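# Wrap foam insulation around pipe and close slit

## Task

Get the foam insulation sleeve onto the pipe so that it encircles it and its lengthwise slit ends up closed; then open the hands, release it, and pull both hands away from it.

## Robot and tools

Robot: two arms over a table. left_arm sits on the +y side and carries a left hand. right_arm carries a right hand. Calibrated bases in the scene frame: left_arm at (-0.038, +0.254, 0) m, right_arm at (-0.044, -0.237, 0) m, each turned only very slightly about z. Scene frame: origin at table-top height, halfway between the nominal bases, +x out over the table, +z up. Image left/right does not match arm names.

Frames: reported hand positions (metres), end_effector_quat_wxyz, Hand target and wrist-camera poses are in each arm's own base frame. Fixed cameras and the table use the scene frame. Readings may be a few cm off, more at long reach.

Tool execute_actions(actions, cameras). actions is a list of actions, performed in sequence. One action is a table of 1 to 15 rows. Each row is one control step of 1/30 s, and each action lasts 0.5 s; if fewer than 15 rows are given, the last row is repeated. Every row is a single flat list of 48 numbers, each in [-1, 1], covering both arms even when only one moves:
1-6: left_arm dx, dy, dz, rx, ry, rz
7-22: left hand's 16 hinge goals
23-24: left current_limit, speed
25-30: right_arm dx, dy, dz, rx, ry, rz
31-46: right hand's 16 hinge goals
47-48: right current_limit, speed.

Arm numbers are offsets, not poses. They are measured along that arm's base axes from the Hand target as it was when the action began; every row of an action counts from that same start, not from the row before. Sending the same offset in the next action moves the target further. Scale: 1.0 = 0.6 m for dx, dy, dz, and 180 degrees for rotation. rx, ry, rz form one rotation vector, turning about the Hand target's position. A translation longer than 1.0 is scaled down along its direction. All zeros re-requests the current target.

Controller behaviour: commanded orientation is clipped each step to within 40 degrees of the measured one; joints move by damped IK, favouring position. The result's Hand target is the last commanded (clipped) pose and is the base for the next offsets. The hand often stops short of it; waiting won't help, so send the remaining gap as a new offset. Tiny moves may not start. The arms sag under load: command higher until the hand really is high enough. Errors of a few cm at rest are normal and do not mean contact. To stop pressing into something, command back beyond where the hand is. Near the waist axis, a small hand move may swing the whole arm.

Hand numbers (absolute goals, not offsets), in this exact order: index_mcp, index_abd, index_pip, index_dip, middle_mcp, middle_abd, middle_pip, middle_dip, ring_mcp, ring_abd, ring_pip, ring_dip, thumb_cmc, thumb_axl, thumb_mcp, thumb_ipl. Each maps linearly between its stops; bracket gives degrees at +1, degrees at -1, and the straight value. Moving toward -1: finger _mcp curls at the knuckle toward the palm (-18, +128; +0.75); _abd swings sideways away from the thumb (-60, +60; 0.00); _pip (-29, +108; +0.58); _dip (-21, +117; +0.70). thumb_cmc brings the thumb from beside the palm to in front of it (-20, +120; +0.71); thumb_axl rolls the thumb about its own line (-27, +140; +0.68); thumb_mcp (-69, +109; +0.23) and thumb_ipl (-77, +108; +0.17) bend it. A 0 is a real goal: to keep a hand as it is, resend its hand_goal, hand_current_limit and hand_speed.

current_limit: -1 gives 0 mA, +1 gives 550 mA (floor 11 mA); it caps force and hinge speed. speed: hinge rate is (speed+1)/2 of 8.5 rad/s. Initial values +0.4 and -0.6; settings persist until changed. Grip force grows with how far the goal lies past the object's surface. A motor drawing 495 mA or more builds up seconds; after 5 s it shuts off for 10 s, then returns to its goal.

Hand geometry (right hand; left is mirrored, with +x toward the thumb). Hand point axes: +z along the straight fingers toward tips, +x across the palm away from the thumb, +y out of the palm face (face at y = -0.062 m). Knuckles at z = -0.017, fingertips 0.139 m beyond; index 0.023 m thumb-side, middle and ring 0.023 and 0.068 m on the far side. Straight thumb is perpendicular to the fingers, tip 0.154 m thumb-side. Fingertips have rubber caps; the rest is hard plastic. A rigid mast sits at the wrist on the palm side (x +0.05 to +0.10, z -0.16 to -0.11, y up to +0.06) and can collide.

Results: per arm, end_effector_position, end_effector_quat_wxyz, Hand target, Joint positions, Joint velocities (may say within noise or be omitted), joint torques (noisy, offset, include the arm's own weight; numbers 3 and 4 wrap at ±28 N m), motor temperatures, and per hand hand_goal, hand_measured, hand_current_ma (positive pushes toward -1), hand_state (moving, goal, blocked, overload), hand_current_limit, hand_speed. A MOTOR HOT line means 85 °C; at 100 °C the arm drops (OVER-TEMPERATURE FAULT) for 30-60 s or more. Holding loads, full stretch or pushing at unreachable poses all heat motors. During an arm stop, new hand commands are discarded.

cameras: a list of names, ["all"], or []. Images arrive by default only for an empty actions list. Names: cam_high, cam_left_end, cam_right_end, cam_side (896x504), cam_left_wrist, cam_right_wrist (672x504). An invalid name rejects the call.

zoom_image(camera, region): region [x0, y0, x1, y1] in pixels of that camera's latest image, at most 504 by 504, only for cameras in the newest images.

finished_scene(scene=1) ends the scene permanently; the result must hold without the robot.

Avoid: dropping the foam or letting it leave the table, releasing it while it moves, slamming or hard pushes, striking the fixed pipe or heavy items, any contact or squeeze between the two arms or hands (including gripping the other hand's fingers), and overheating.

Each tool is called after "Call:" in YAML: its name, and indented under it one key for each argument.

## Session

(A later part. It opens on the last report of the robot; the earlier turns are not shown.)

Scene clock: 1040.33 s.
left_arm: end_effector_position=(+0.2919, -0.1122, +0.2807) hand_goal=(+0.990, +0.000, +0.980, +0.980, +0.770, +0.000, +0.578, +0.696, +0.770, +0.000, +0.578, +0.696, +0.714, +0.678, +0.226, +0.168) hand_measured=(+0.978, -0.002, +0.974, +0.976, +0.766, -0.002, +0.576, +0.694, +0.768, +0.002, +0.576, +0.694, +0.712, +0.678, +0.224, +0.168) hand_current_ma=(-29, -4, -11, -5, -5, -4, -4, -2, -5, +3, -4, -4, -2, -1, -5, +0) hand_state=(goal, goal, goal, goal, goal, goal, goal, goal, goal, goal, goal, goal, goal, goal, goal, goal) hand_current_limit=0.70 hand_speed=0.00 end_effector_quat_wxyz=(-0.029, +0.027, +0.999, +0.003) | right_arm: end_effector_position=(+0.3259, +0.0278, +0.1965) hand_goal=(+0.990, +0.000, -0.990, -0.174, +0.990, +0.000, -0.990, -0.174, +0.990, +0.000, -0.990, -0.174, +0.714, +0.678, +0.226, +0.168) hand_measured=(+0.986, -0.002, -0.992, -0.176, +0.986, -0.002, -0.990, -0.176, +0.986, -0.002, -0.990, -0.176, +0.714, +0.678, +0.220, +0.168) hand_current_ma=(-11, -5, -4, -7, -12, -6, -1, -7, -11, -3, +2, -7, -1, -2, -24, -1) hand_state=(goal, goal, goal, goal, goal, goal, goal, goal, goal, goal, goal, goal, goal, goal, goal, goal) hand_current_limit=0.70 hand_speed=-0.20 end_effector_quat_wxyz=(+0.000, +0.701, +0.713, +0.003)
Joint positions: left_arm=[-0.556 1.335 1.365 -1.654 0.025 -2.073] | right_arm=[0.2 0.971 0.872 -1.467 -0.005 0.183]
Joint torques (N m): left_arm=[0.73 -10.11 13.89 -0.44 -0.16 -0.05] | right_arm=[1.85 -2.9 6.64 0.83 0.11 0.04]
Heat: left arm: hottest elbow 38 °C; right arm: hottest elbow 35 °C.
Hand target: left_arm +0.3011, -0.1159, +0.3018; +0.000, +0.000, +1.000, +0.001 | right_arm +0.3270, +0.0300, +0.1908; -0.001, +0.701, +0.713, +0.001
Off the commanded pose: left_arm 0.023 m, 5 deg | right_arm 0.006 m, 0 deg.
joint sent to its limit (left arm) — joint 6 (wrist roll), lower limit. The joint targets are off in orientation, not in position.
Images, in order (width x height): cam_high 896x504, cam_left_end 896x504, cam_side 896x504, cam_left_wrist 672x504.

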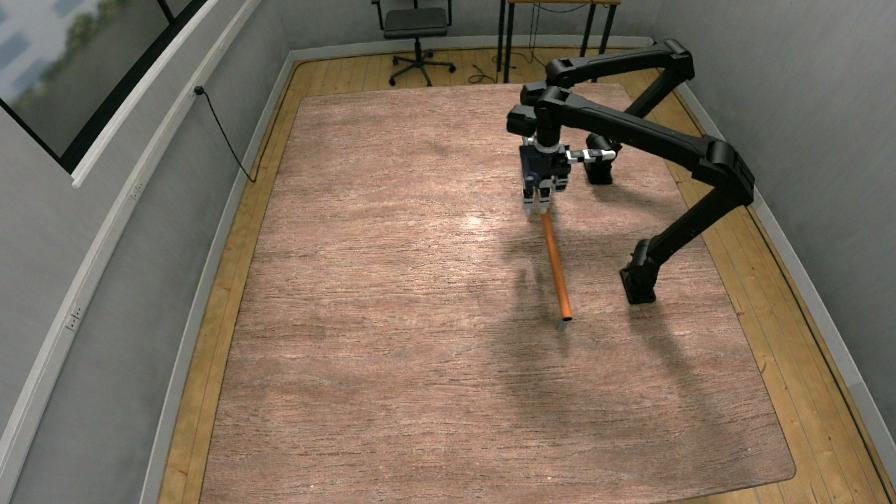

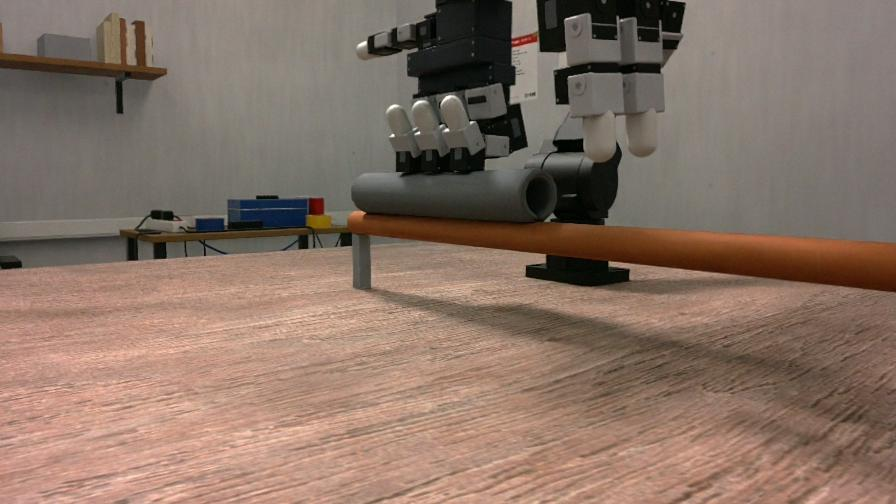

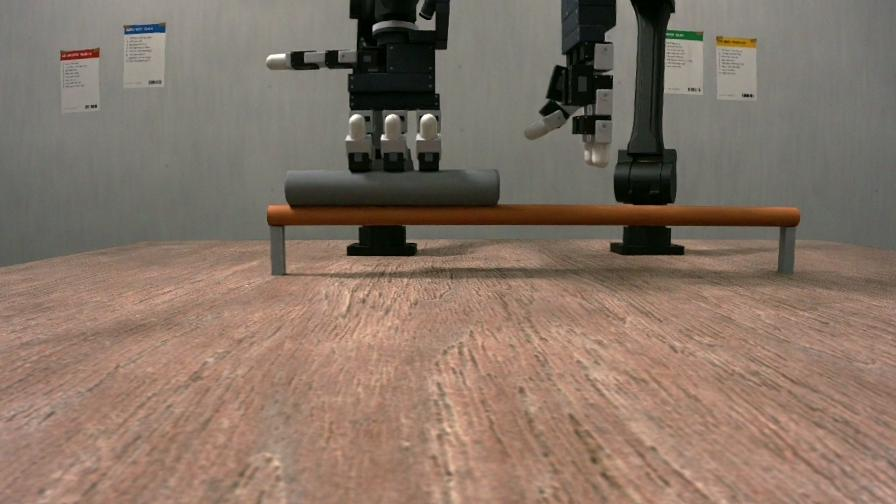

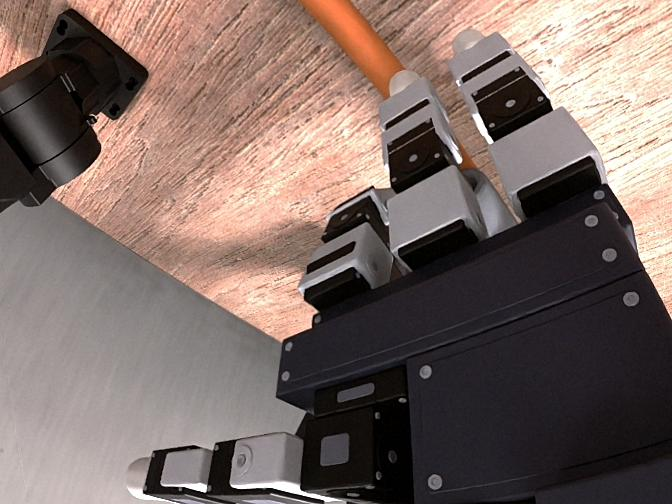

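Call:
execute_actions:
  actions:
    - [[0.005,-0.005,-0.04,0,0,-0.025,0.99,0.0,0.98,0.98,0.77,0,0.577,0.696,0.77,0,0.577,0.696,0.714,0.678,0.226,0.168,0.7,0,0,0,0,0,0,0,0.99,0,-0.99,-0.174,0.99,0,-0.99,-0.174,0.99,0,-0.99,-0.174,0.714,0.678,0.226,0.168,0.7,-0.2],[0.008,-0.01,-0.08,0,0,-0.05,0.99,0.0,0.98,0.98,0.77,0,0.577,0.696,0.77,0,0.577,0.696,0.714,0.678,0.226,0.168,0.7,0,0,0,0,0,0,0,0.99,0,-0.99,-0.174,0.99,0,-0.99,-0.174,0.99,0,-0.99,-0.174,0.714,0.678,0.226,0.168,0.7,-0.2],[0.01,-0.01,-0.11,0,0,-0.0556,0.99,0.0,0.98,0.98,0.77,0,0.577,0.696,0.77,0,0.577,0.696,0.714,0.678,0.226,0.168,0.7,0,0,0,0,0,0,0,0.99,0,-0.99,-0.174,0.99,0,-0.99,-0.174,0.99,0,-0.99,-0.174,0.714,0.678,0.226,0.168,0.7,-0.2]]
  cameras: ["cam_side","cam_high","cam_left_end","cam_left_wrist"]

Call:
zoom_image:
  camera: "cam_left_end"
  region: [460, 60, 700, 260]

Call:
zoom_image:
  camera: "cam_side"
  region: [440, 60, 680, 260]

Scene clock: 1041.73 s.
left_arm: end_effector_position=(+0.3054, -0.1199, +0.2365) hand_goal=(+0.990, +0.000, +0.980, +0.980, +0.770, +0.000, +0.578, +0.696, +0.770, +0.000, +0.578, +0.696, +0.714, +0.678, +0.226, +0.168) hand_measured=(+0.978, -0.002, +0.974, +0.976, +0.768, -0.002, +0.576, +0.694, +0.768, +0.002, +0.576, +0.694, +0.712, +0.678, +0.222, +0.168) hand_current_ma=(-27, -3, -11, -5, -4, -3, -4, -2, -4, +2, -3, -4, -2, -1, -7, +0) hand_state=(goal, goal, goal, goal, goal, goal, goal, goal, goal, goal, goal, goal, goal, goal, goal, goal) hand_current_limit=0.70 hand_speed=0.00 end_effector_quat_wxyz=(-0.005, +0.080, +0.997, +0.001) | right_arm: end_effector_position=(+0.3259, +0.0278, +0.1965) hand_goal=(+0.990, +0.000, -0.990, -0.174, +0.990, +0.000, -0.990, -0.174, +0.990, +0.000, -0.990, -0.174, +0.714, +0.678, +0.226, +0.168) hand_measured=(+0.986, -0.002, -0.992, -0.176, +0.986, -0.002, -0.990, -0.176, +0.986, -0.002, -0.990, -0.176, +0.714, +0.678, +0.220, +0.168) hand_current_ma=(-11, -5, -4, -7, -12, -6, -1, -7, -11, -3, +2, -7, -1, -2, -24, -1) hand_state=(goal, goal, goal, goal, goal, goal, goal, goal, goal, goal, goal, goal, goal, goal, goal, goal) hand_current_limit=0.70 hand_speed=-0.20 end_effector_quat_wxyz=(+0.000, +0.701, +0.713, +0.003)
Joint positions: left_arm=[-0.581 1.332 1.251 -1.499 0.002 -1.992] | right_arm=[0.2 0.971 0.872 -1.467 -0.005 0.183]
Joint torques (N m): left_arm=[-0.32 -9.82 8.84 0.32 -0.21 0.16] | right_arm=[1.67 -2.84 6.67 0.81 0.11 0.06]
Heat: left arm: hottest elbow 38 °C; right arm: hottest elbow 35 °C.
Hand target: left_arm +0.3070, -0.1218, +0.2356; +0.000, +0.087, +0.996, +0.001 | right_arm +0.3270, +0.0300, +0.1908; -0.001, +0.701, +0.713, +0.001
Off the commanded pose: left_arm 0.003 m, 1 deg | right_arm 0.006 m, 0 deg.
Images, in order (width x height): cam_high 896x504, cam_left_end 896x504, cam_side 896x504, cam_left_wrist 672x504.

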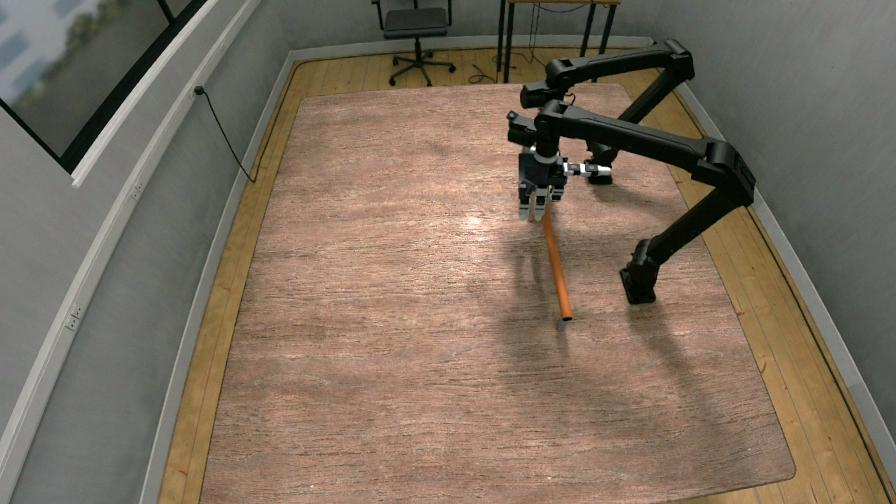

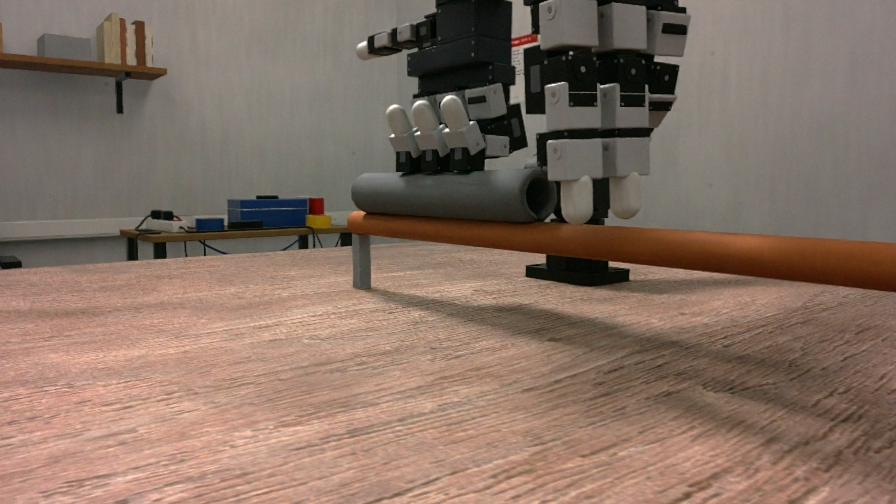

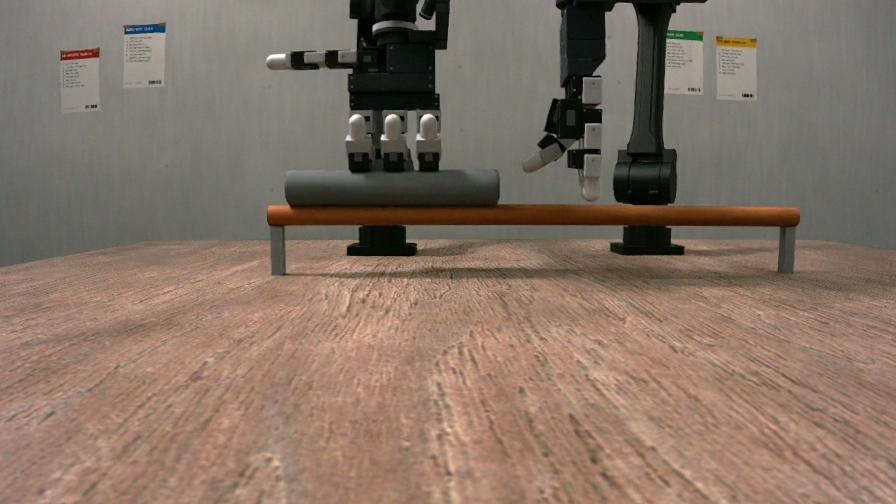

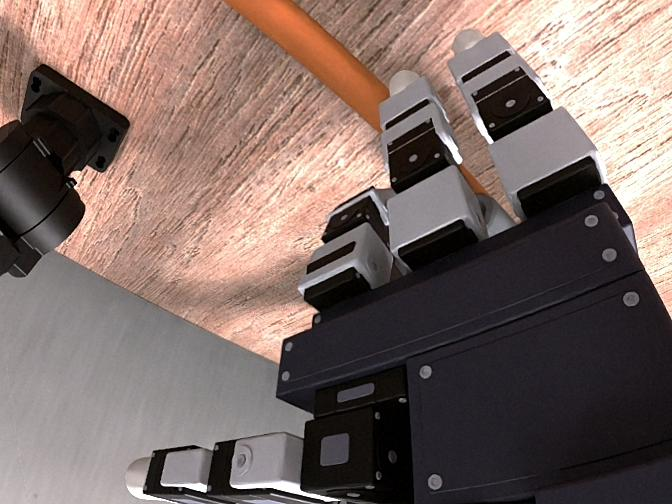

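Scaled by 2.100 from the camera's 896x504 image, which has a finer 1280x720 frame.

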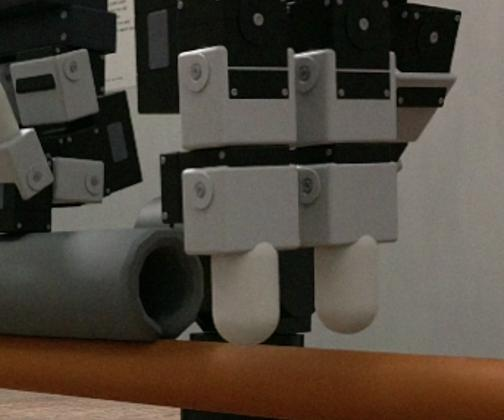

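Scaled by 2.100 from the camera's 896x504 image, which has a finer 1280x720 frame.

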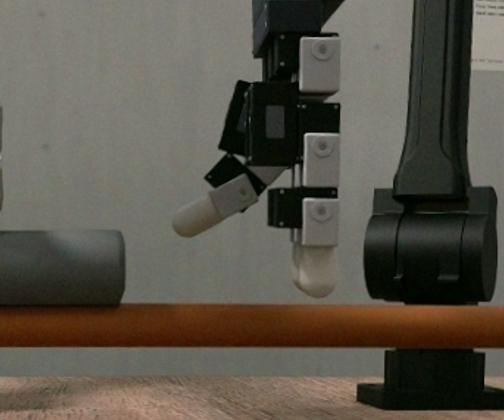

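Call:
zoom_image:
  camera: "cam_high"
  region: [490, 110, 610, 230]

Call:
execute_actions:
  actions: []
  cameras: ["cam_right_wrist"]

Scaled by 4.200 from the camera's 896x504 image, which has a finer 1280x720 frame.

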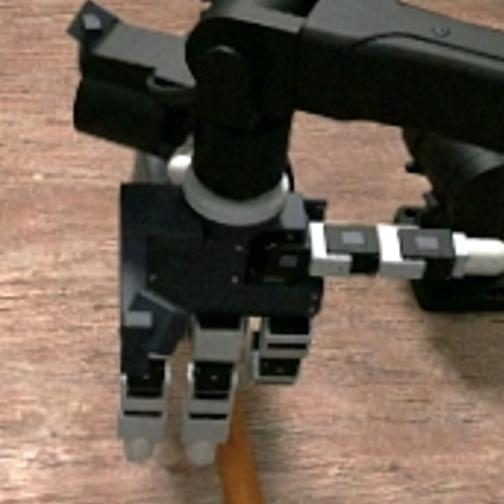

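Scene clock: 1041.97 s.
left_arm: end_effector_position=(+0.3054, -0.1199, +0.2365) hand_goal=(+0.990, +0.000, +0.980, +0.980, +0.770, +0.000, +0.578, +0.696, +0.770, +0.000, +0.578, +0.696, +0.714, +0.678, +0.226, +0.168) hand_measured=(+0.978, -0.002, +0.974, +0.976, +0.768, -0.002, +0.576, +0.694, +0.768, +0.002, +0.576, +0.694, +0.712, +0.678, +0.222, +0.168) hand_current_ma=(-27, -3, -11, -5, -4, -3, -4, -2, -4, +2, -3, -4, -2, -1, -7, +0) hand_state=(goal, goal, goal, goal, goal, goal, goal, goal, goal, goal, goal, goal, goal, goal, goal, goal) hand_current_limit=0.70 hand_speed=0.00 end_effector_quat_wxyz=(-0.005, +0.080, +0.997, +0.001) | right_arm: end_effector_position=(+0.3259, +0.0278, +0.1965) hand_goal=(+0.990, +0.000, -0.990, -0.174, +0.990, +0.000, -0.990, -0.174, +0.990, +0.000, -0.990, -0.174, +0.714, +0.678, +0.226, +0.168) hand_measured=(+0.986, -0.002, -0.992, -0.176, +0.986, -0.002, -0.990, -0.176, +0.986, -0.002, -0.990, -0.176, +0.714, +0.678, +0.220, +0.168) hand_current_ma=(-11, -5, -4, -7, -12, -6, -1, -7, -11, -3, +2, -7, -1, -2, -24, -1) hand_state=(goal, goal, goal, goal, goal, goal, goal, goal, goal, goal, goal, goal, goal, goal, goal, goal) hand_current_limit=0.70 hand_speed=-0.20 end_effector_quat_wxyz=(+0.000, +0.701, +0.713, +0.003)
Joint positions: left_arm=[-0.581 1.332 1.251 -1.499 0.002 -1.992] | right_arm=[0.2 0.971 0.872 -1.467 -0.005 0.183]
Joint velocities: within noise
Joint torques (N m): left_arm=[-0.38 -9.58 8.81 0.27 -0.2 0.12] | right_arm=[1.79 -3.02 6.64 0.84 0.12 0.02]
Motor temperatures (°C): left_arm=[25 32 38 26 24 24] | right_arm=[29 30 35 22 23 21]
Heat: left arm: hottest elbow 38 °C; right arm: hottest elbow 35 °C.
Hand target: left_arm +0.3070, -0.1218, +0.2356; +0.000, +0.087, +0.996, +0.001 | right_arm +0.3270, +0.0300, +0.1908; -0.001, +0.701, +0.713, +0.001
Off the commanded pose: left_arm 0.003 m, 1 deg | right_arm 0.006 m, 0 deg.
Images, in order (width x height): cam_right_wrist 672x504.

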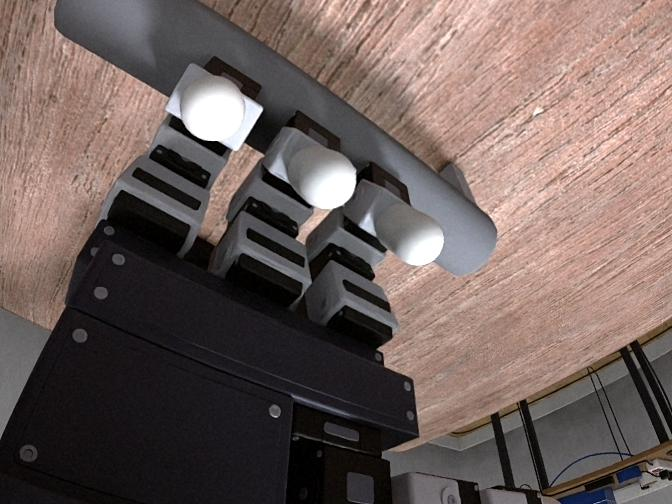

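Call:
execute_actions:
  actions:
    - [[0.015,0,0,0,0,0,0.99,0.0,0.98,0.98,0.77,0,0.577,0.696,0.77,0,0.577,0.696,0.714,0.678,0.226,0.168,0.7,0,0,0,0,0,0,0,0.99,0,-0.99,-0.174,0.99,0,-0.99,-0.174,0.99,0,-0.99,-0.174,0.714,0.678,0.226,0.168,0.7,-0.2],[0.038,0,-0.02,0,0,0,0.99,0.0,0.98,0.98,0.77,0,0.577,0.696,0.77,0,0.577,0.696,0.714,0.678,0.226,0.168,0.7,0,0,0,0,0,0,0,0.99,0,-0.99,-0.174,0.99,0,-0.99,-0.174,0.99,0,-0.99,-0.174,0.714,0.678,0.226,0.168,0.7,-0.2],[0.038,0,-0.05,0,0,0,0.99,0.0,0.98,0.98,0.77,0,0.577,0.696,0.77,0,0.577,0.696,0.714,0.678,0.226,0.168,0.7,0,0,0,0,0,0,0,0.99,0,-0.99,-0.174,0.99,0,-0.99,-0.174,0.99,0,-0.99,-0.174,0.714,0.678,0.226,0.168,0.7,-0.2]]
    - [[0,-0.015,0,0,0,0,0.99,0.0,0.98,0.98,0.77,0,0.577,0.696,0.77,0,0.577,0.696,0.714,0.678,0.226,0.168,0.7,0,0,0,0,0,0,0,0.99,0,-0.99,-0.174,0.99,0,-0.99,-0.174,0.99,0,-0.99,-0.174,0.714,0.678,0.226,0.168,0.7,-0.2],[0,-0.04,0,0,0,0,0.99,0.0,0.98,0.98,0.77,0,0.577,0.696,0.77,0,0.577,0.696,0.714,0.678,0.226,0.168,0.7,0,0,0,0,0,0,0,0.99,0,-0.99,-0.174,0.99,0,-0.99,-0.174,0.99,0,-0.99,-0.174,0.714,0.678,0.226,0.168,0.7,-0.2]]
  cameras: ["cam_side","cam_high","cam_left_end","cam_right_end"]

Call:
zoom_image:
  camera: "cam_left_end"
  region: [440, 100, 680, 260]

Call:
zoom_image:
  camera: "cam_side"
  region: [440, 90, 640, 250]

Call:
zoom_image:
  camera: "cam_high"
  region: [490, 110, 610, 230]

Call:
zoom_image:
  camera: "cam_right_end"
  region: [380, 140, 520, 280]

Scene clock: 1043.93 s.
left_arm: end_effector_position=(+0.3204, -0.1376, +0.1974) hand_goal=(+0.990, +0.000, +0.980, +0.980, +0.770, +0.000, +0.578, +0.696, +0.770, +0.000, +0.578, +0.696, +0.714, +0.678, +0.226, +0.168) hand_measured=(+0.978, -0.002, +0.974, +0.976, +0.768, -0.002, +0.576, +0.694, +0.768, +0.002, +0.576, +0.694, +0.712, +0.678, +0.222, +0.168) hand_current_ma=(-25, -3, -10, -5, -4, -3, -4, -2, -4, +2, -3, -4, -2, -1, -7, +0) hand_state=(goal, goal, goal, goal, goal, goal, goal, goal, goal, goal, goal, goal, goal, goal, goal, goal) hand_current_limit=0.70 hand_speed=0.00 end_effector_quat_wxyz=(-0.017, +0.090, +0.996, +0.008) | right_arm: end_effector_position=(+0.3259, +0.0278, +0.1965) hand_goal=(+0.990, +0.000, -0.990, -0.174, +0.990, +0.000, -0.990, -0.174, +0.990, +0.000, -0.990, -0.174, +0.714, +0.678, +0.226, +0.168) hand_measured=(+0.986, -0.002, -0.992, -0.176, +0.986, -0.002, -0.990, -0.176, +0.986, -0.002, -0.990, -0.176, +0.714, +0.678, +0.220, +0.168) hand_current_ma=(-11, -5, -4, -7, -12, -6, -1, -7, -11, -3, +2, -7, -1, -2, -24, -1) hand_state=(goal, goal, goal, goal, goal, goal, goal, goal, goal, goal, goal, goal, goal, goal, goal, goal) hand_current_limit=0.70 hand_speed=-0.20 end_effector_quat_wxyz=(+0.000, +0.701, +0.713, +0.003)
Joint positions: left_arm=[-0.601 1.419 1.228 -1.417 0.002 -1.991] | right_arm=[0.2 0.971 0.872 -1.467 -0.005 0.183]
Joint torques (N m): left_arm=[-0.21 -10.23 11.52 0.14 -0.17 -0.03] | right_arm=[1.79 -2.78 6.64 0.8 0.11 0.03]
Heat: left arm: hottest elbow 38 °C; right arm: hottest elbow 35 °C.
Hand target: left_arm +0.3298, -0.1459, +0.2058; +0.000, +0.087, +0.996, +0.001 | right_arm +0.3270, +0.0300, +0.1908; -0.001, +0.701, +0.713, +0.001
Off the commanded pose: left_arm 0.015 m, 2 deg | right_arm 0.006 m, 0 deg.
Images, in order (width x height): cam_high 896x504, cam_left_end 896x504, cam_right_end 896x504, cam_side 896x504.

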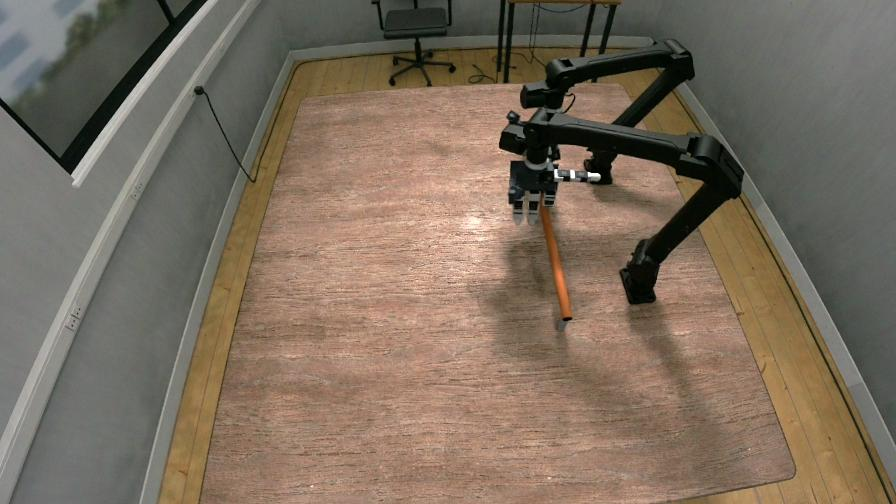

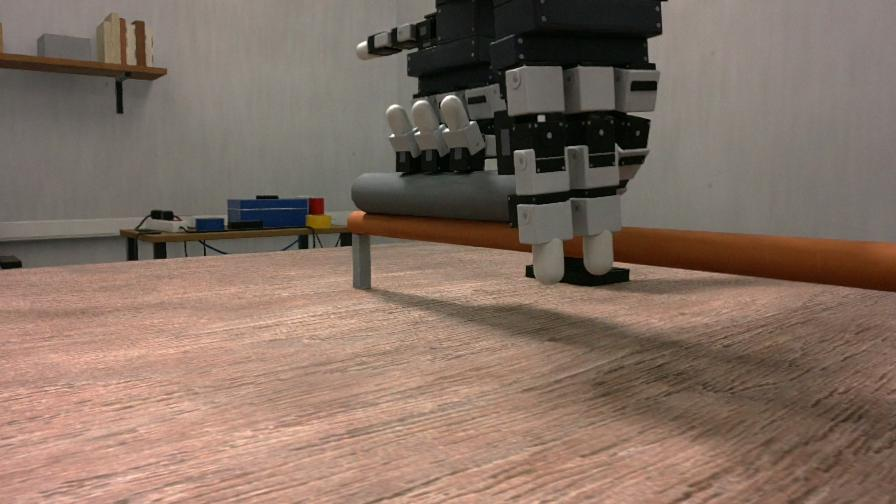

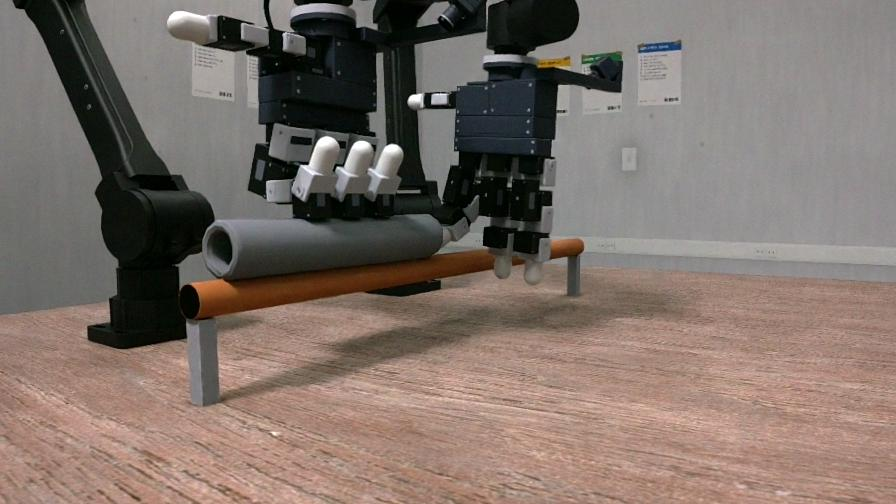

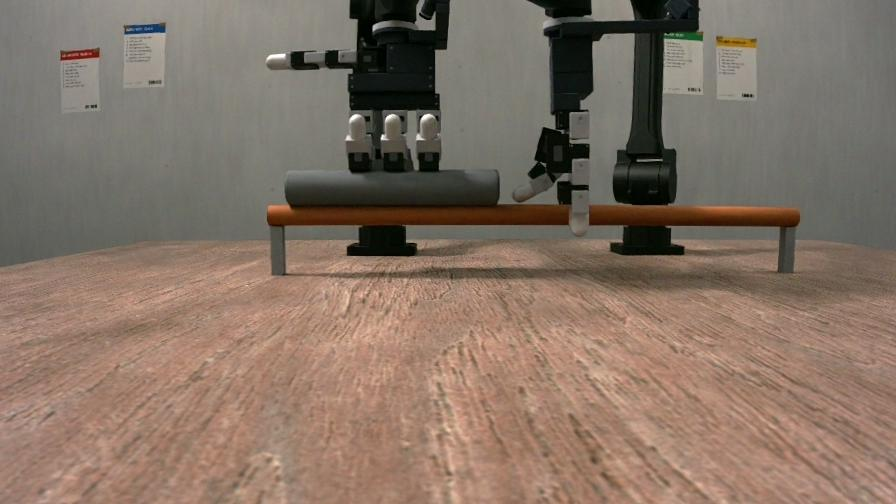

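Scaled by 2.100 from the camera's 896x504 image, which has a finer 1280x720 frame.

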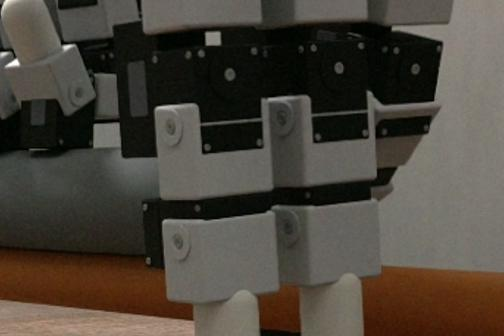

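Scaled by 2.520 from the camera's 896x504 image, which has a finer 1280x720 frame.

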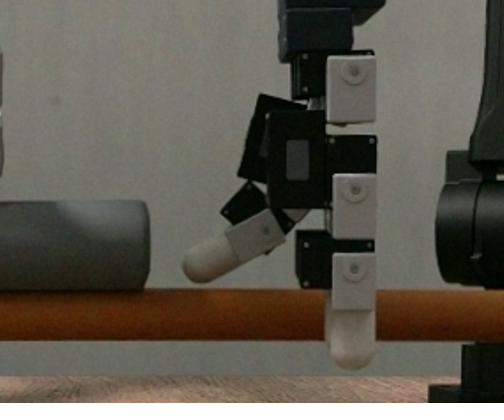

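Scaled by 4.200 from the camera's 896x504 image, which has a finer 1280x720 frame.

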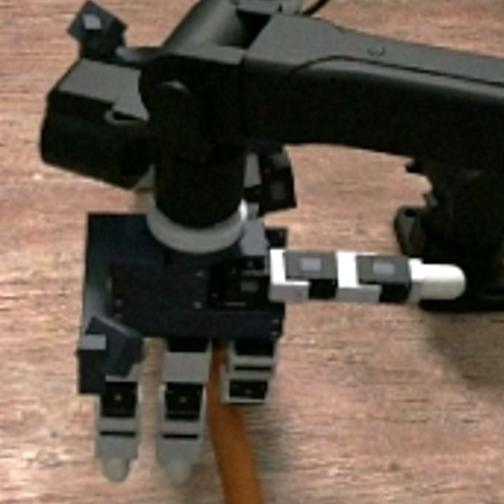

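Scaled by 3.600 from the camera's 896x504 image, which has a finer 1280x720 frame.

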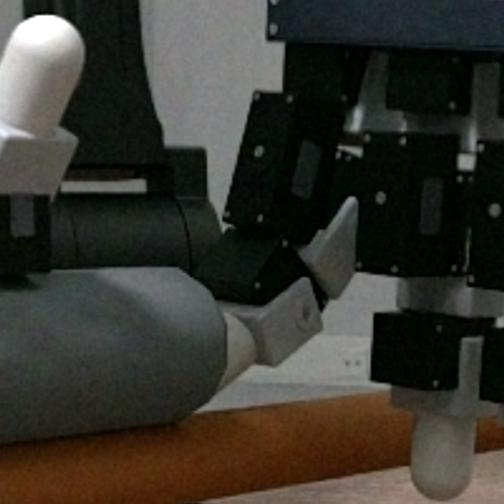

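Call:
zoom_image:
  camera: "cam_high"
  region: [500, 170, 580, 250]

Scaled by 6.300 from the camera's 896x504 image, which has a finer 1280x720 frame.

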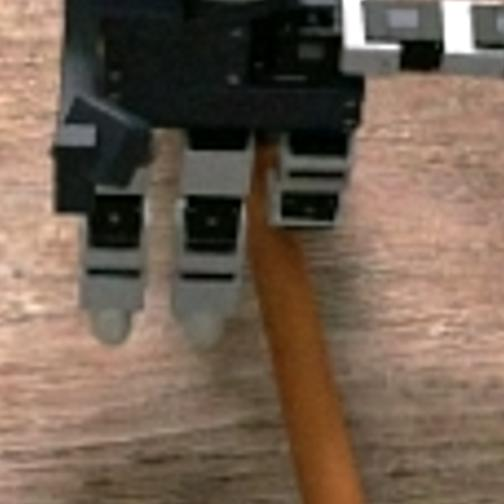

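Call:
execute_actions:
  actions:
    - [[0.02,0,0.01,0,0,0,0.99,0.0,0.98,0.98,0.77,0,0.577,0.696,0.77,0,0.577,0.696,0.714,0.678,0.226,0.168,0.7,0,0,0,0,0,0,0,0.99,0,-0.99,-0.174,0.99,0,-0.99,-0.174,0.99,0,-0.99,-0.174,0.714,0.678,0.226,0.168,0.7,-0.2],[0.03,0,0.01,0,0,0,0.99,0.0,0.98,0.98,0.77,0,0.577,0.696,0.77,0,0.577,0.696,0.714,0.678,0.226,0.168,0.7,0,0,0,0,0,0,0,0.99,0,-0.99,-0.174,0.99,0,-0.99,-0.174,0.99,0,-0.99,-0.174,0.714,0.678,0.226,0.168,0.7,-0.2]]
  cameras: ["cam_side","cam_high","cam_right_end"]

Call:
zoom_image:
  camera: "cam_side"
  region: [440, 90, 640, 250]

Call:
zoom_image:
  camera: "cam_high"
  region: [500, 170, 580, 250]

Call:
zoom_image:
  camera: "cam_right_end"
  region: [380, 140, 520, 280]

Scene clock: 1045.47 s.
left_arm: end_effector_position=(+0.3313, -0.1395, +0.1955) hand_goal=(+0.990, +0.000, +0.980, +0.980, +0.770, +0.000, +0.578, +0.696, +0.770, +0.000, +0.578, +0.696, +0.714, +0.678, +0.226, +0.168) hand_measured=(+0.984, +0.000, +0.978, +0.978, +0.768, -0.002, +0.576, +0.694, +0.768, +0.002, +0.576, +0.694, +0.712, +0.678, +0.222, +0.168) hand_current_ma=(-9, +0, -2, -1, -4, -3, -4, -2, -4, +2, -3, -4, -2, -1, -7, +0) hand_state=(goal, goal, goal, goal, goal, goal, goal, goal, goal, goal, goal, goal, goal, goal, goal, goal) hand_current_limit=0.70 hand_speed=0.00 end_effector_quat_wxyz=(-0.019, +0.087, +0.996, +0.009) | right_arm: end_effector_position=(+0.3259, +0.0278, +0.1965) hand_goal=(+0.990, +0.000, -0.990, -0.174, +0.990, +0.000, -0.990, -0.174, +0.990, +0.000, -0.990, -0.174, +0.714, +0.678, +0.226, +0.168) hand_measured=(+0.986, -0.002, -0.992, -0.176, +0.986, -0.002, -0.990, -0.176, +0.986, -0.002, -0.990, -0.176, +0.714, +0.678, +0.220, +0.168) hand_current_ma=(-11, -5, -4, -7, -12, -6, -1, -7, -11, -3, +2, -7, -1, -2, -24, -1) hand_state=(goal, goal, goal, goal, goal, goal, goal, goal, goal, goal, goal, goal, goal, goal, goal, goal) hand_current_limit=0.70 hand_speed=-0.20 end_effector_quat_wxyz=(+0.000, +0.701, +0.713, +0.003)
Joint positions: left_arm=[-0.589 1.45 1.255 -1.417 0.002 -1.985] | right_arm=[0.2 0.971 0.872 -1.467 -0.005 0.183]
Joint torques (N m): left_arm=[0.97 -10.64 13.6 -0.43 -0.2 0.11] | right_arm=[1.85 -3.08 6.57 0.77 0.13 0.05]
Heat: left arm: hottest elbow 38 °C; right arm: hottest elbow 35 °C.
Hand target: left_arm +0.3479, -0.1458, +0.2117; +0.000, +0.087, +0.996, +0.001 | right_arm +0.3270, +0.0300, +0.1908; -0.001, +0.701, +0.713, +0.001
Off the commanded pose: left_arm 0.024 m, 2 deg | right_arm 0.006 m, 0 deg.
Images, in order (width x height): cam_high 896x504, cam_right_end 896x504, cam_side 896x504.

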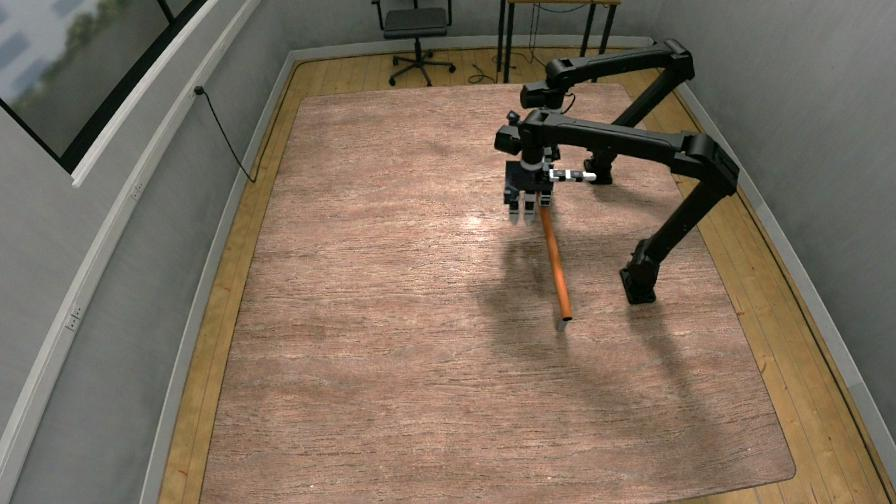

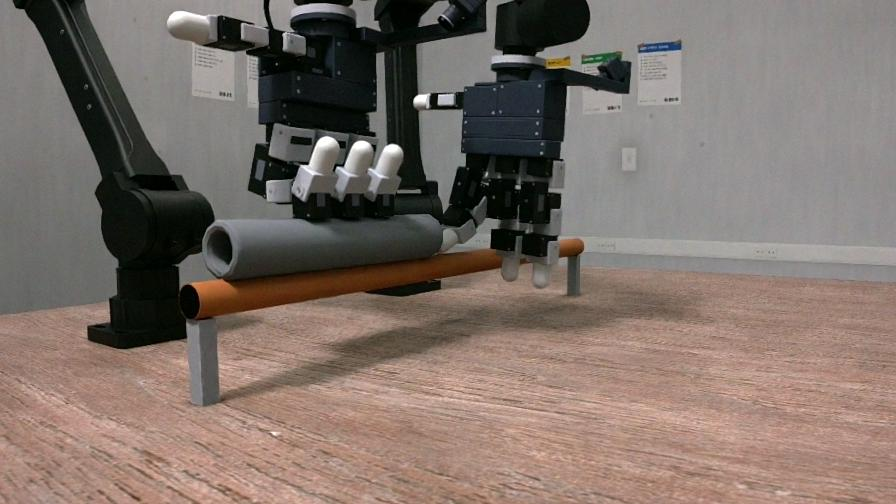

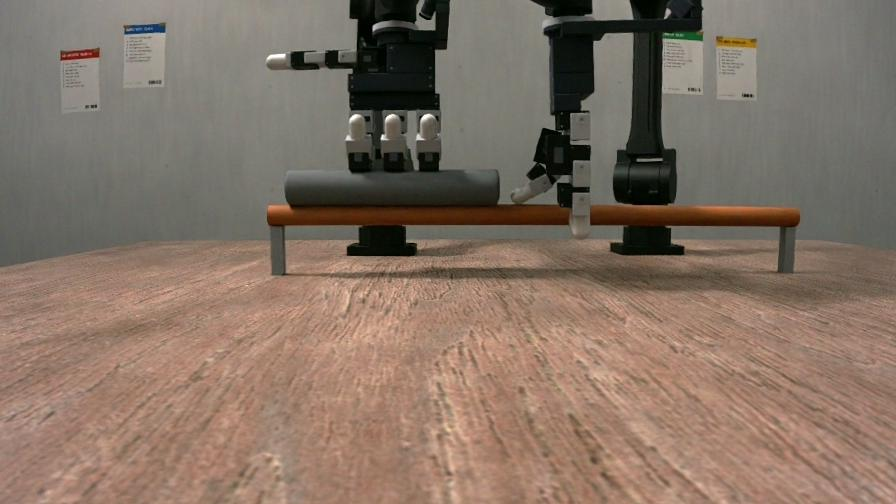

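Scaled by 2.520 from the camera's 896x504 image, which has a finer 1280x720 frame.

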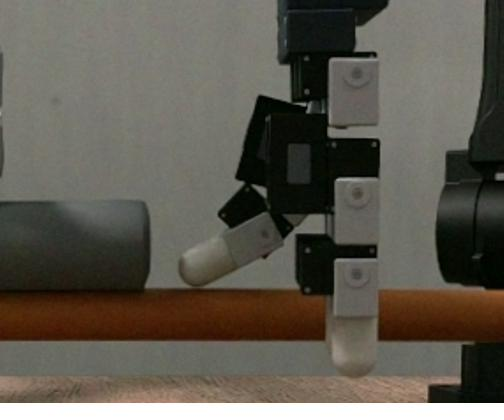

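Scaled by 6.300 from the camera's 896x504 image, which has a finer 1280x720 frame.

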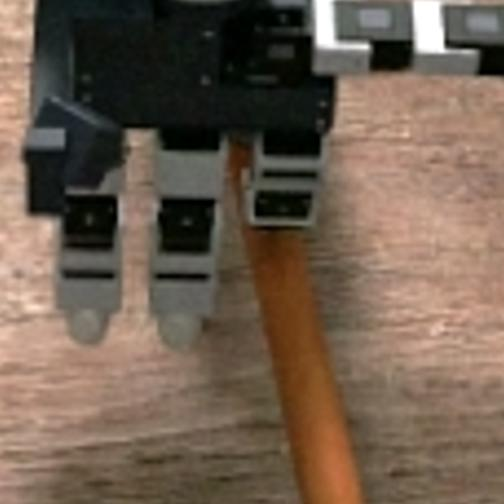

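Scaled by 3.600 from the camera's 896x504 image, which has a finer 1280x720 frame.

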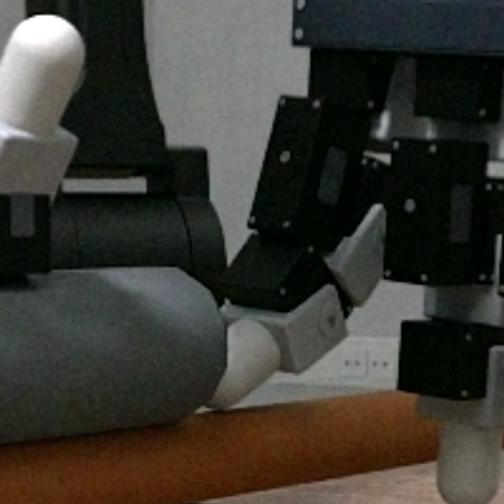

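Call:
execute_actions:
  actions:
    - [[0.0,0,0.01,0,0,0,0.99,0.0,0.98,0.98,0.77,0,0.577,0.696,0.77,0,0.577,0.696,0.714,0.678,0.226,0.168,0.7,0,0,0,0,0,0,0,0.99,0,-0.99,-0.174,0.99,0,-0.99,-0.174,0.99,0,-0.99,-0.174,0.714,0.678,0.226,0.168,0.7,-0.2]]
  cameras: ["cam_side"]

Call:
zoom_image:
  camera: "cam_side"
  region: [470, 140, 570, 220]

Scene clock: 1046.40 s.
left_arm: end_effector_position=(+0.3320, -0.1399, +0.2009) hand_goal=(+0.990, +0.000, +0.980, +0.980, +0.770, +0.000, +0.578, +0.696, +0.770, +0.000, +0.578, +0.696, +0.714, +0.678, +0.226, +0.168) hand_measured=(+0.984, +0.000, +0.978, +0.978, +0.768, -0.002, +0.576, +0.694, +0.768, +0.002, +0.576, +0.694, +0.712, +0.678, +0.222, +0.168) hand_current_ma=(-9, +0, -2, -1, -4, -3, -4, -2, -4, +2, -3, -4, -2, -1, -7, +0) hand_state=(goal, goal, goal, goal, goal, goal, goal, goal, goal, goal, goal, goal, goal, goal, goal, goal) hand_current_limit=0.70 hand_speed=0.00 end_effector_quat_wxyz=(-0.019, +0.087, +0.996, +0.010) | right_arm: end_effector_position=(+0.3259, +0.0278, +0.1965) hand_goal=(+0.990, +0.000, -0.990, -0.174, +0.990, +0.000, -0.990, -0.174, +0.990, +0.000, -0.990, -0.174, +0.714, +0.678, +0.226, +0.168) hand_measured=(+0.986, -0.002, -0.992, -0.176, +0.986, -0.002, -0.990, -0.176, +0.986, -0.002, -0.990, -0.176, +0.714, +0.678, +0.220, +0.168) hand_current_ma=(-11, -5, -4, -7, -12, -6, -1, -7, -11, -3, +2, -7, -1, -2, -24, -1) hand_state=(goal, goal, goal, goal, goal, goal, goal, goal, goal, goal, goal, goal, goal, goal, goal, goal) hand_current_limit=0.70 hand_speed=-0.20 end_effector_quat_wxyz=(+0.000, +0.701, +0.713, +0.003)
Joint positions: left_arm=[-0.589 1.45 1.269 -1.433 0.002 -1.985] | right_arm=[0.2 0.971 0.872 -1.467 -0.005 0.183]
Joint torques (N m): left_arm=[0.73 -10.52 13.63 -0.49 -0.2 0.12] | right_arm=[1.96 -2.67 6.65 0.94 0.11 0.05]
Heat: left arm: hottest elbow 38 °C; right arm: hottest elbow 35 °C.
Hand target: left_arm +0.3479, -0.1458, +0.2177; +0.000, +0.087, +0.996, +0.001 | right_arm +0.3270, +0.0300, +0.1908; -0.001, +0.701, +0.713, +0.001
Off the commanded pose: left_arm 0.024 m, 2 deg | right_arm 0.006 m, 0 deg.
Images, in order (width x height): cam_side 896x504.

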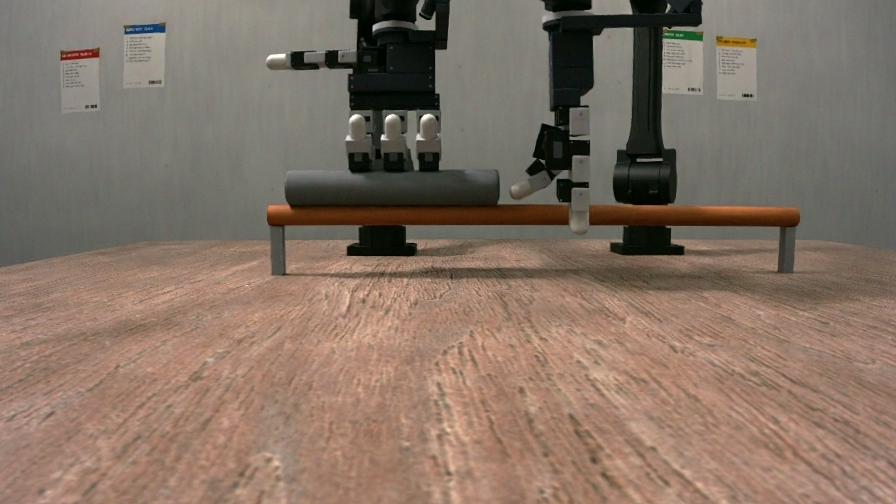

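Scaled by 5.040 from the camera's 896x504 image, which has a finer 1280x720 frame.

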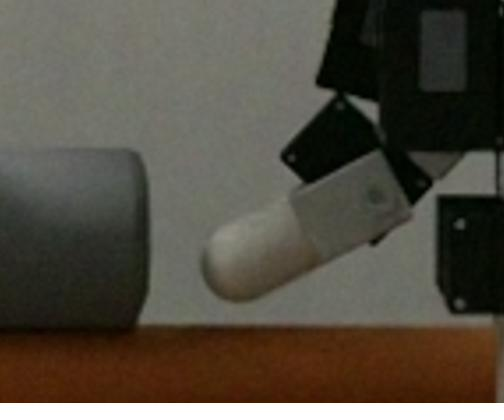

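Call:
execute_actions:
  actions:
    - [[0.0,-0.01,0.003,0,0,0,0.99,0.0,0.98,0.98,0.77,0,0.577,0.696,0.77,0,0.577,0.696,0.714,0.678,0.226,0.168,0.7,0,0,0,0,0,0,0,0.99,0,-0.99,-0.174,0.99,0,-0.99,-0.174,0.99,0,-0.99,-0.174,0.714,0.678,0.226,0.168,0.7,-0.2],[0.0,-0.03,0.006,0,0,0,0.99,0.0,0.98,0.98,0.77,0,0.577,0.696,0.77,0,0.577,0.696,0.714,0.678,0.226,0.168,0.7,0,0,0,0,0,0,0,0.99,0,-0.99,-0.174,0.99,0,-0.99,-0.174,0.99,0,-0.99,-0.174,0.714,0.678,0.226,0.168,0.7,-0.2]]
  cameras: ["cam_side","cam_right_end","cam_high"]

Call:
zoom_image:
  camera: "cam_side"
  region: [470, 140, 570, 220]

Call:
zoom_image:
  camera: "cam_right_end"
  region: [400, 180, 500, 280]

Scene clock: 1047.43 s.
left_arm: end_effector_position=(+0.3359, -0.1524, +0.2056) hand_goal=(+0.990, +0.000, +0.980, +0.980, +0.770, +0.000, +0.578, +0.696, +0.770, +0.000, +0.578, +0.696, +0.714, +0.678, +0.226, +0.168) hand_measured=(+0.984, +0.000, +0.978, +0.978, +0.768, -0.002, +0.576, +0.694, +0.768, +0.002, +0.576, +0.694, +0.712, +0.678, +0.222, +0.168) hand_current_ma=(-9, +0, -2, -1, -4, -3, -4, -2, -4, +2, -3, -4, -2, -1, -7, +0) hand_state=(goal, goal, goal, goal, goal, goal, goal, goal, goal, goal, goal, goal, goal, goal, goal, goal) hand_current_limit=0.70 hand_speed=0.00 end_effector_quat_wxyz=(-0.017, +0.089, +0.996, +0.009) | right_arm: end_effector_position=(+0.3259, +0.0278, +0.1965) hand_goal=(+0.990, +0.000, -0.990, -0.174, +0.990, +0.000, -0.990, -0.174, +0.990, +0.000, -0.990, -0.174, +0.714, +0.678, +0.226, +0.168) hand_measured=(+0.986, -0.002, -0.992, -0.176, +0.986, -0.002, -0.990, -0.176, +0.986, -0.002, -0.990, -0.176, +0.714, +0.678, +0.220, +0.168) hand_current_ma=(-11, -5, -4, -7, -12, -6, -1, -7, -11, -3, +2, -7, -1, -2, -24, -1) hand_state=(goal, goal, goal, goal, goal, goal, goal, goal, goal, goal, goal, goal, goal, goal, goal, goal) hand_current_limit=0.70 hand_speed=-0.20 end_effector_quat_wxyz=(+0.000, +0.701, +0.713, +0.003)
Joint positions: left_arm=[-0.609 1.471 1.305 -1.444 0.001 -2.001] | right_arm=[0.2 0.971 0.872 -1.467 -0.005 0.183]
Joint torques (N m): left_arm=[-0.44 -10.81 13.72 -0.5 -0.16 -0.1] | right_arm=[1.79 -2.78 6.65 0.87 0.11 0.04]
Heat: left arm: hottest elbow 39 °C; right arm: hottest elbow 35 °C.
Hand target: left_arm +0.3479, -0.1638, +0.2213; +0.000, +0.087, +0.996, +0.001 | right_arm +0.3270, +0.0300, +0.1908; -0.001, +0.701, +0.713, +0.001
Off the commanded pose: left_arm 0.023 m, 2 deg | right_arm 0.006 m, 0 deg.
Images, in order (width x height): cam_high 896x504, cam_right_end 896x504, cam_side 896x504.

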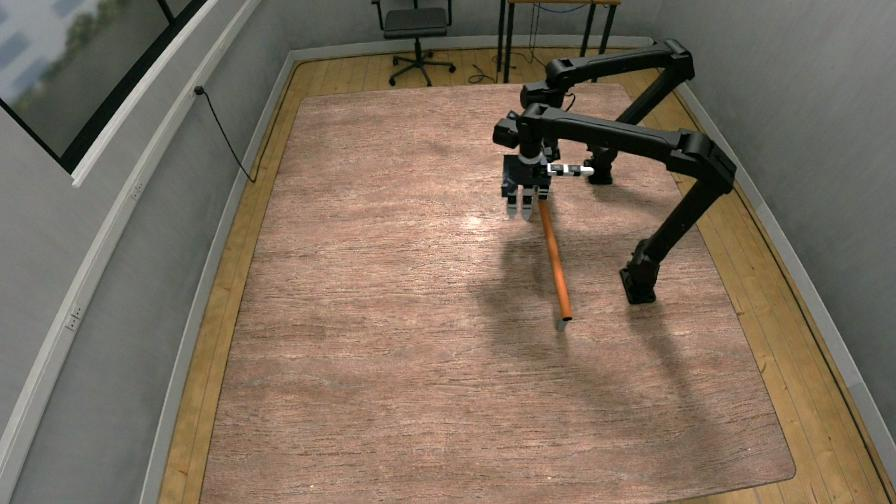

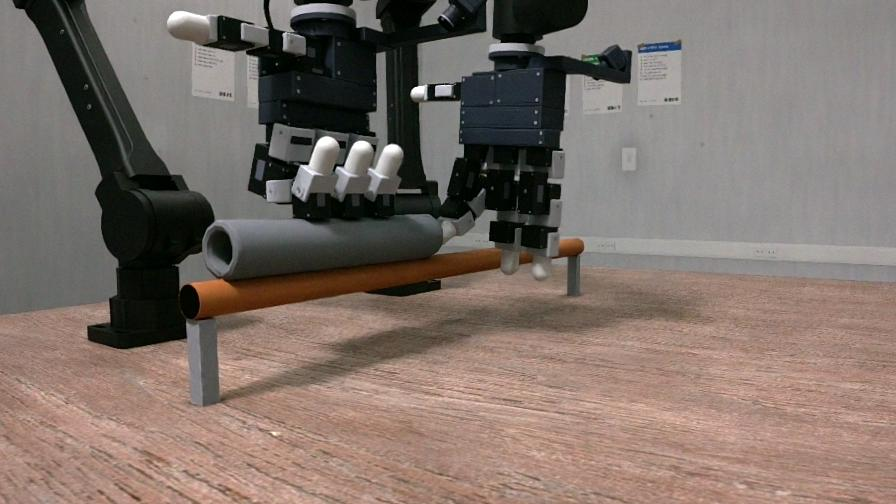

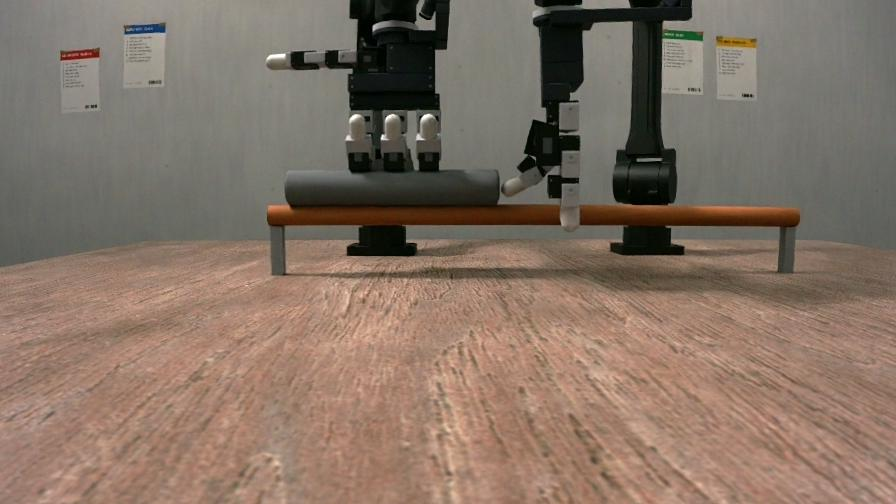

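Scaled by 5.040 from the camera's 896x504 image, which has a finer 1280x720 frame.

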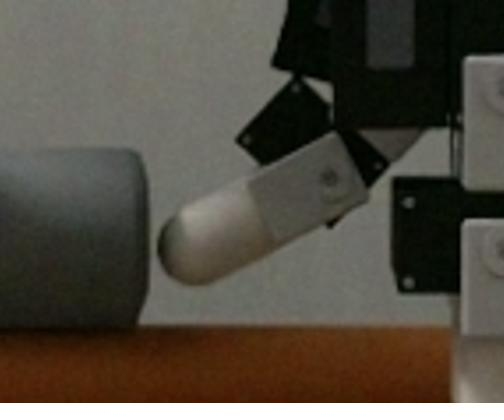

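Scaled by 5.040 from the camera's 896x504 image, which has a finer 1280x720 frame.

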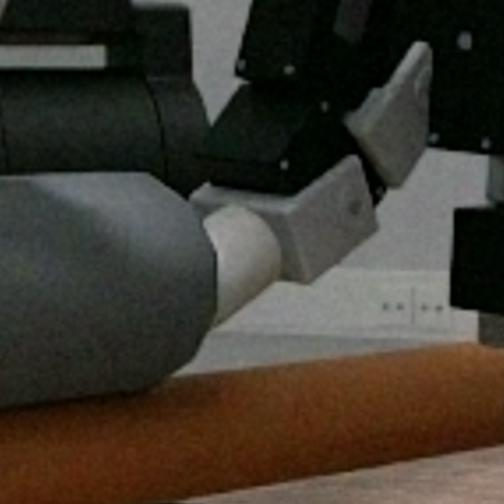

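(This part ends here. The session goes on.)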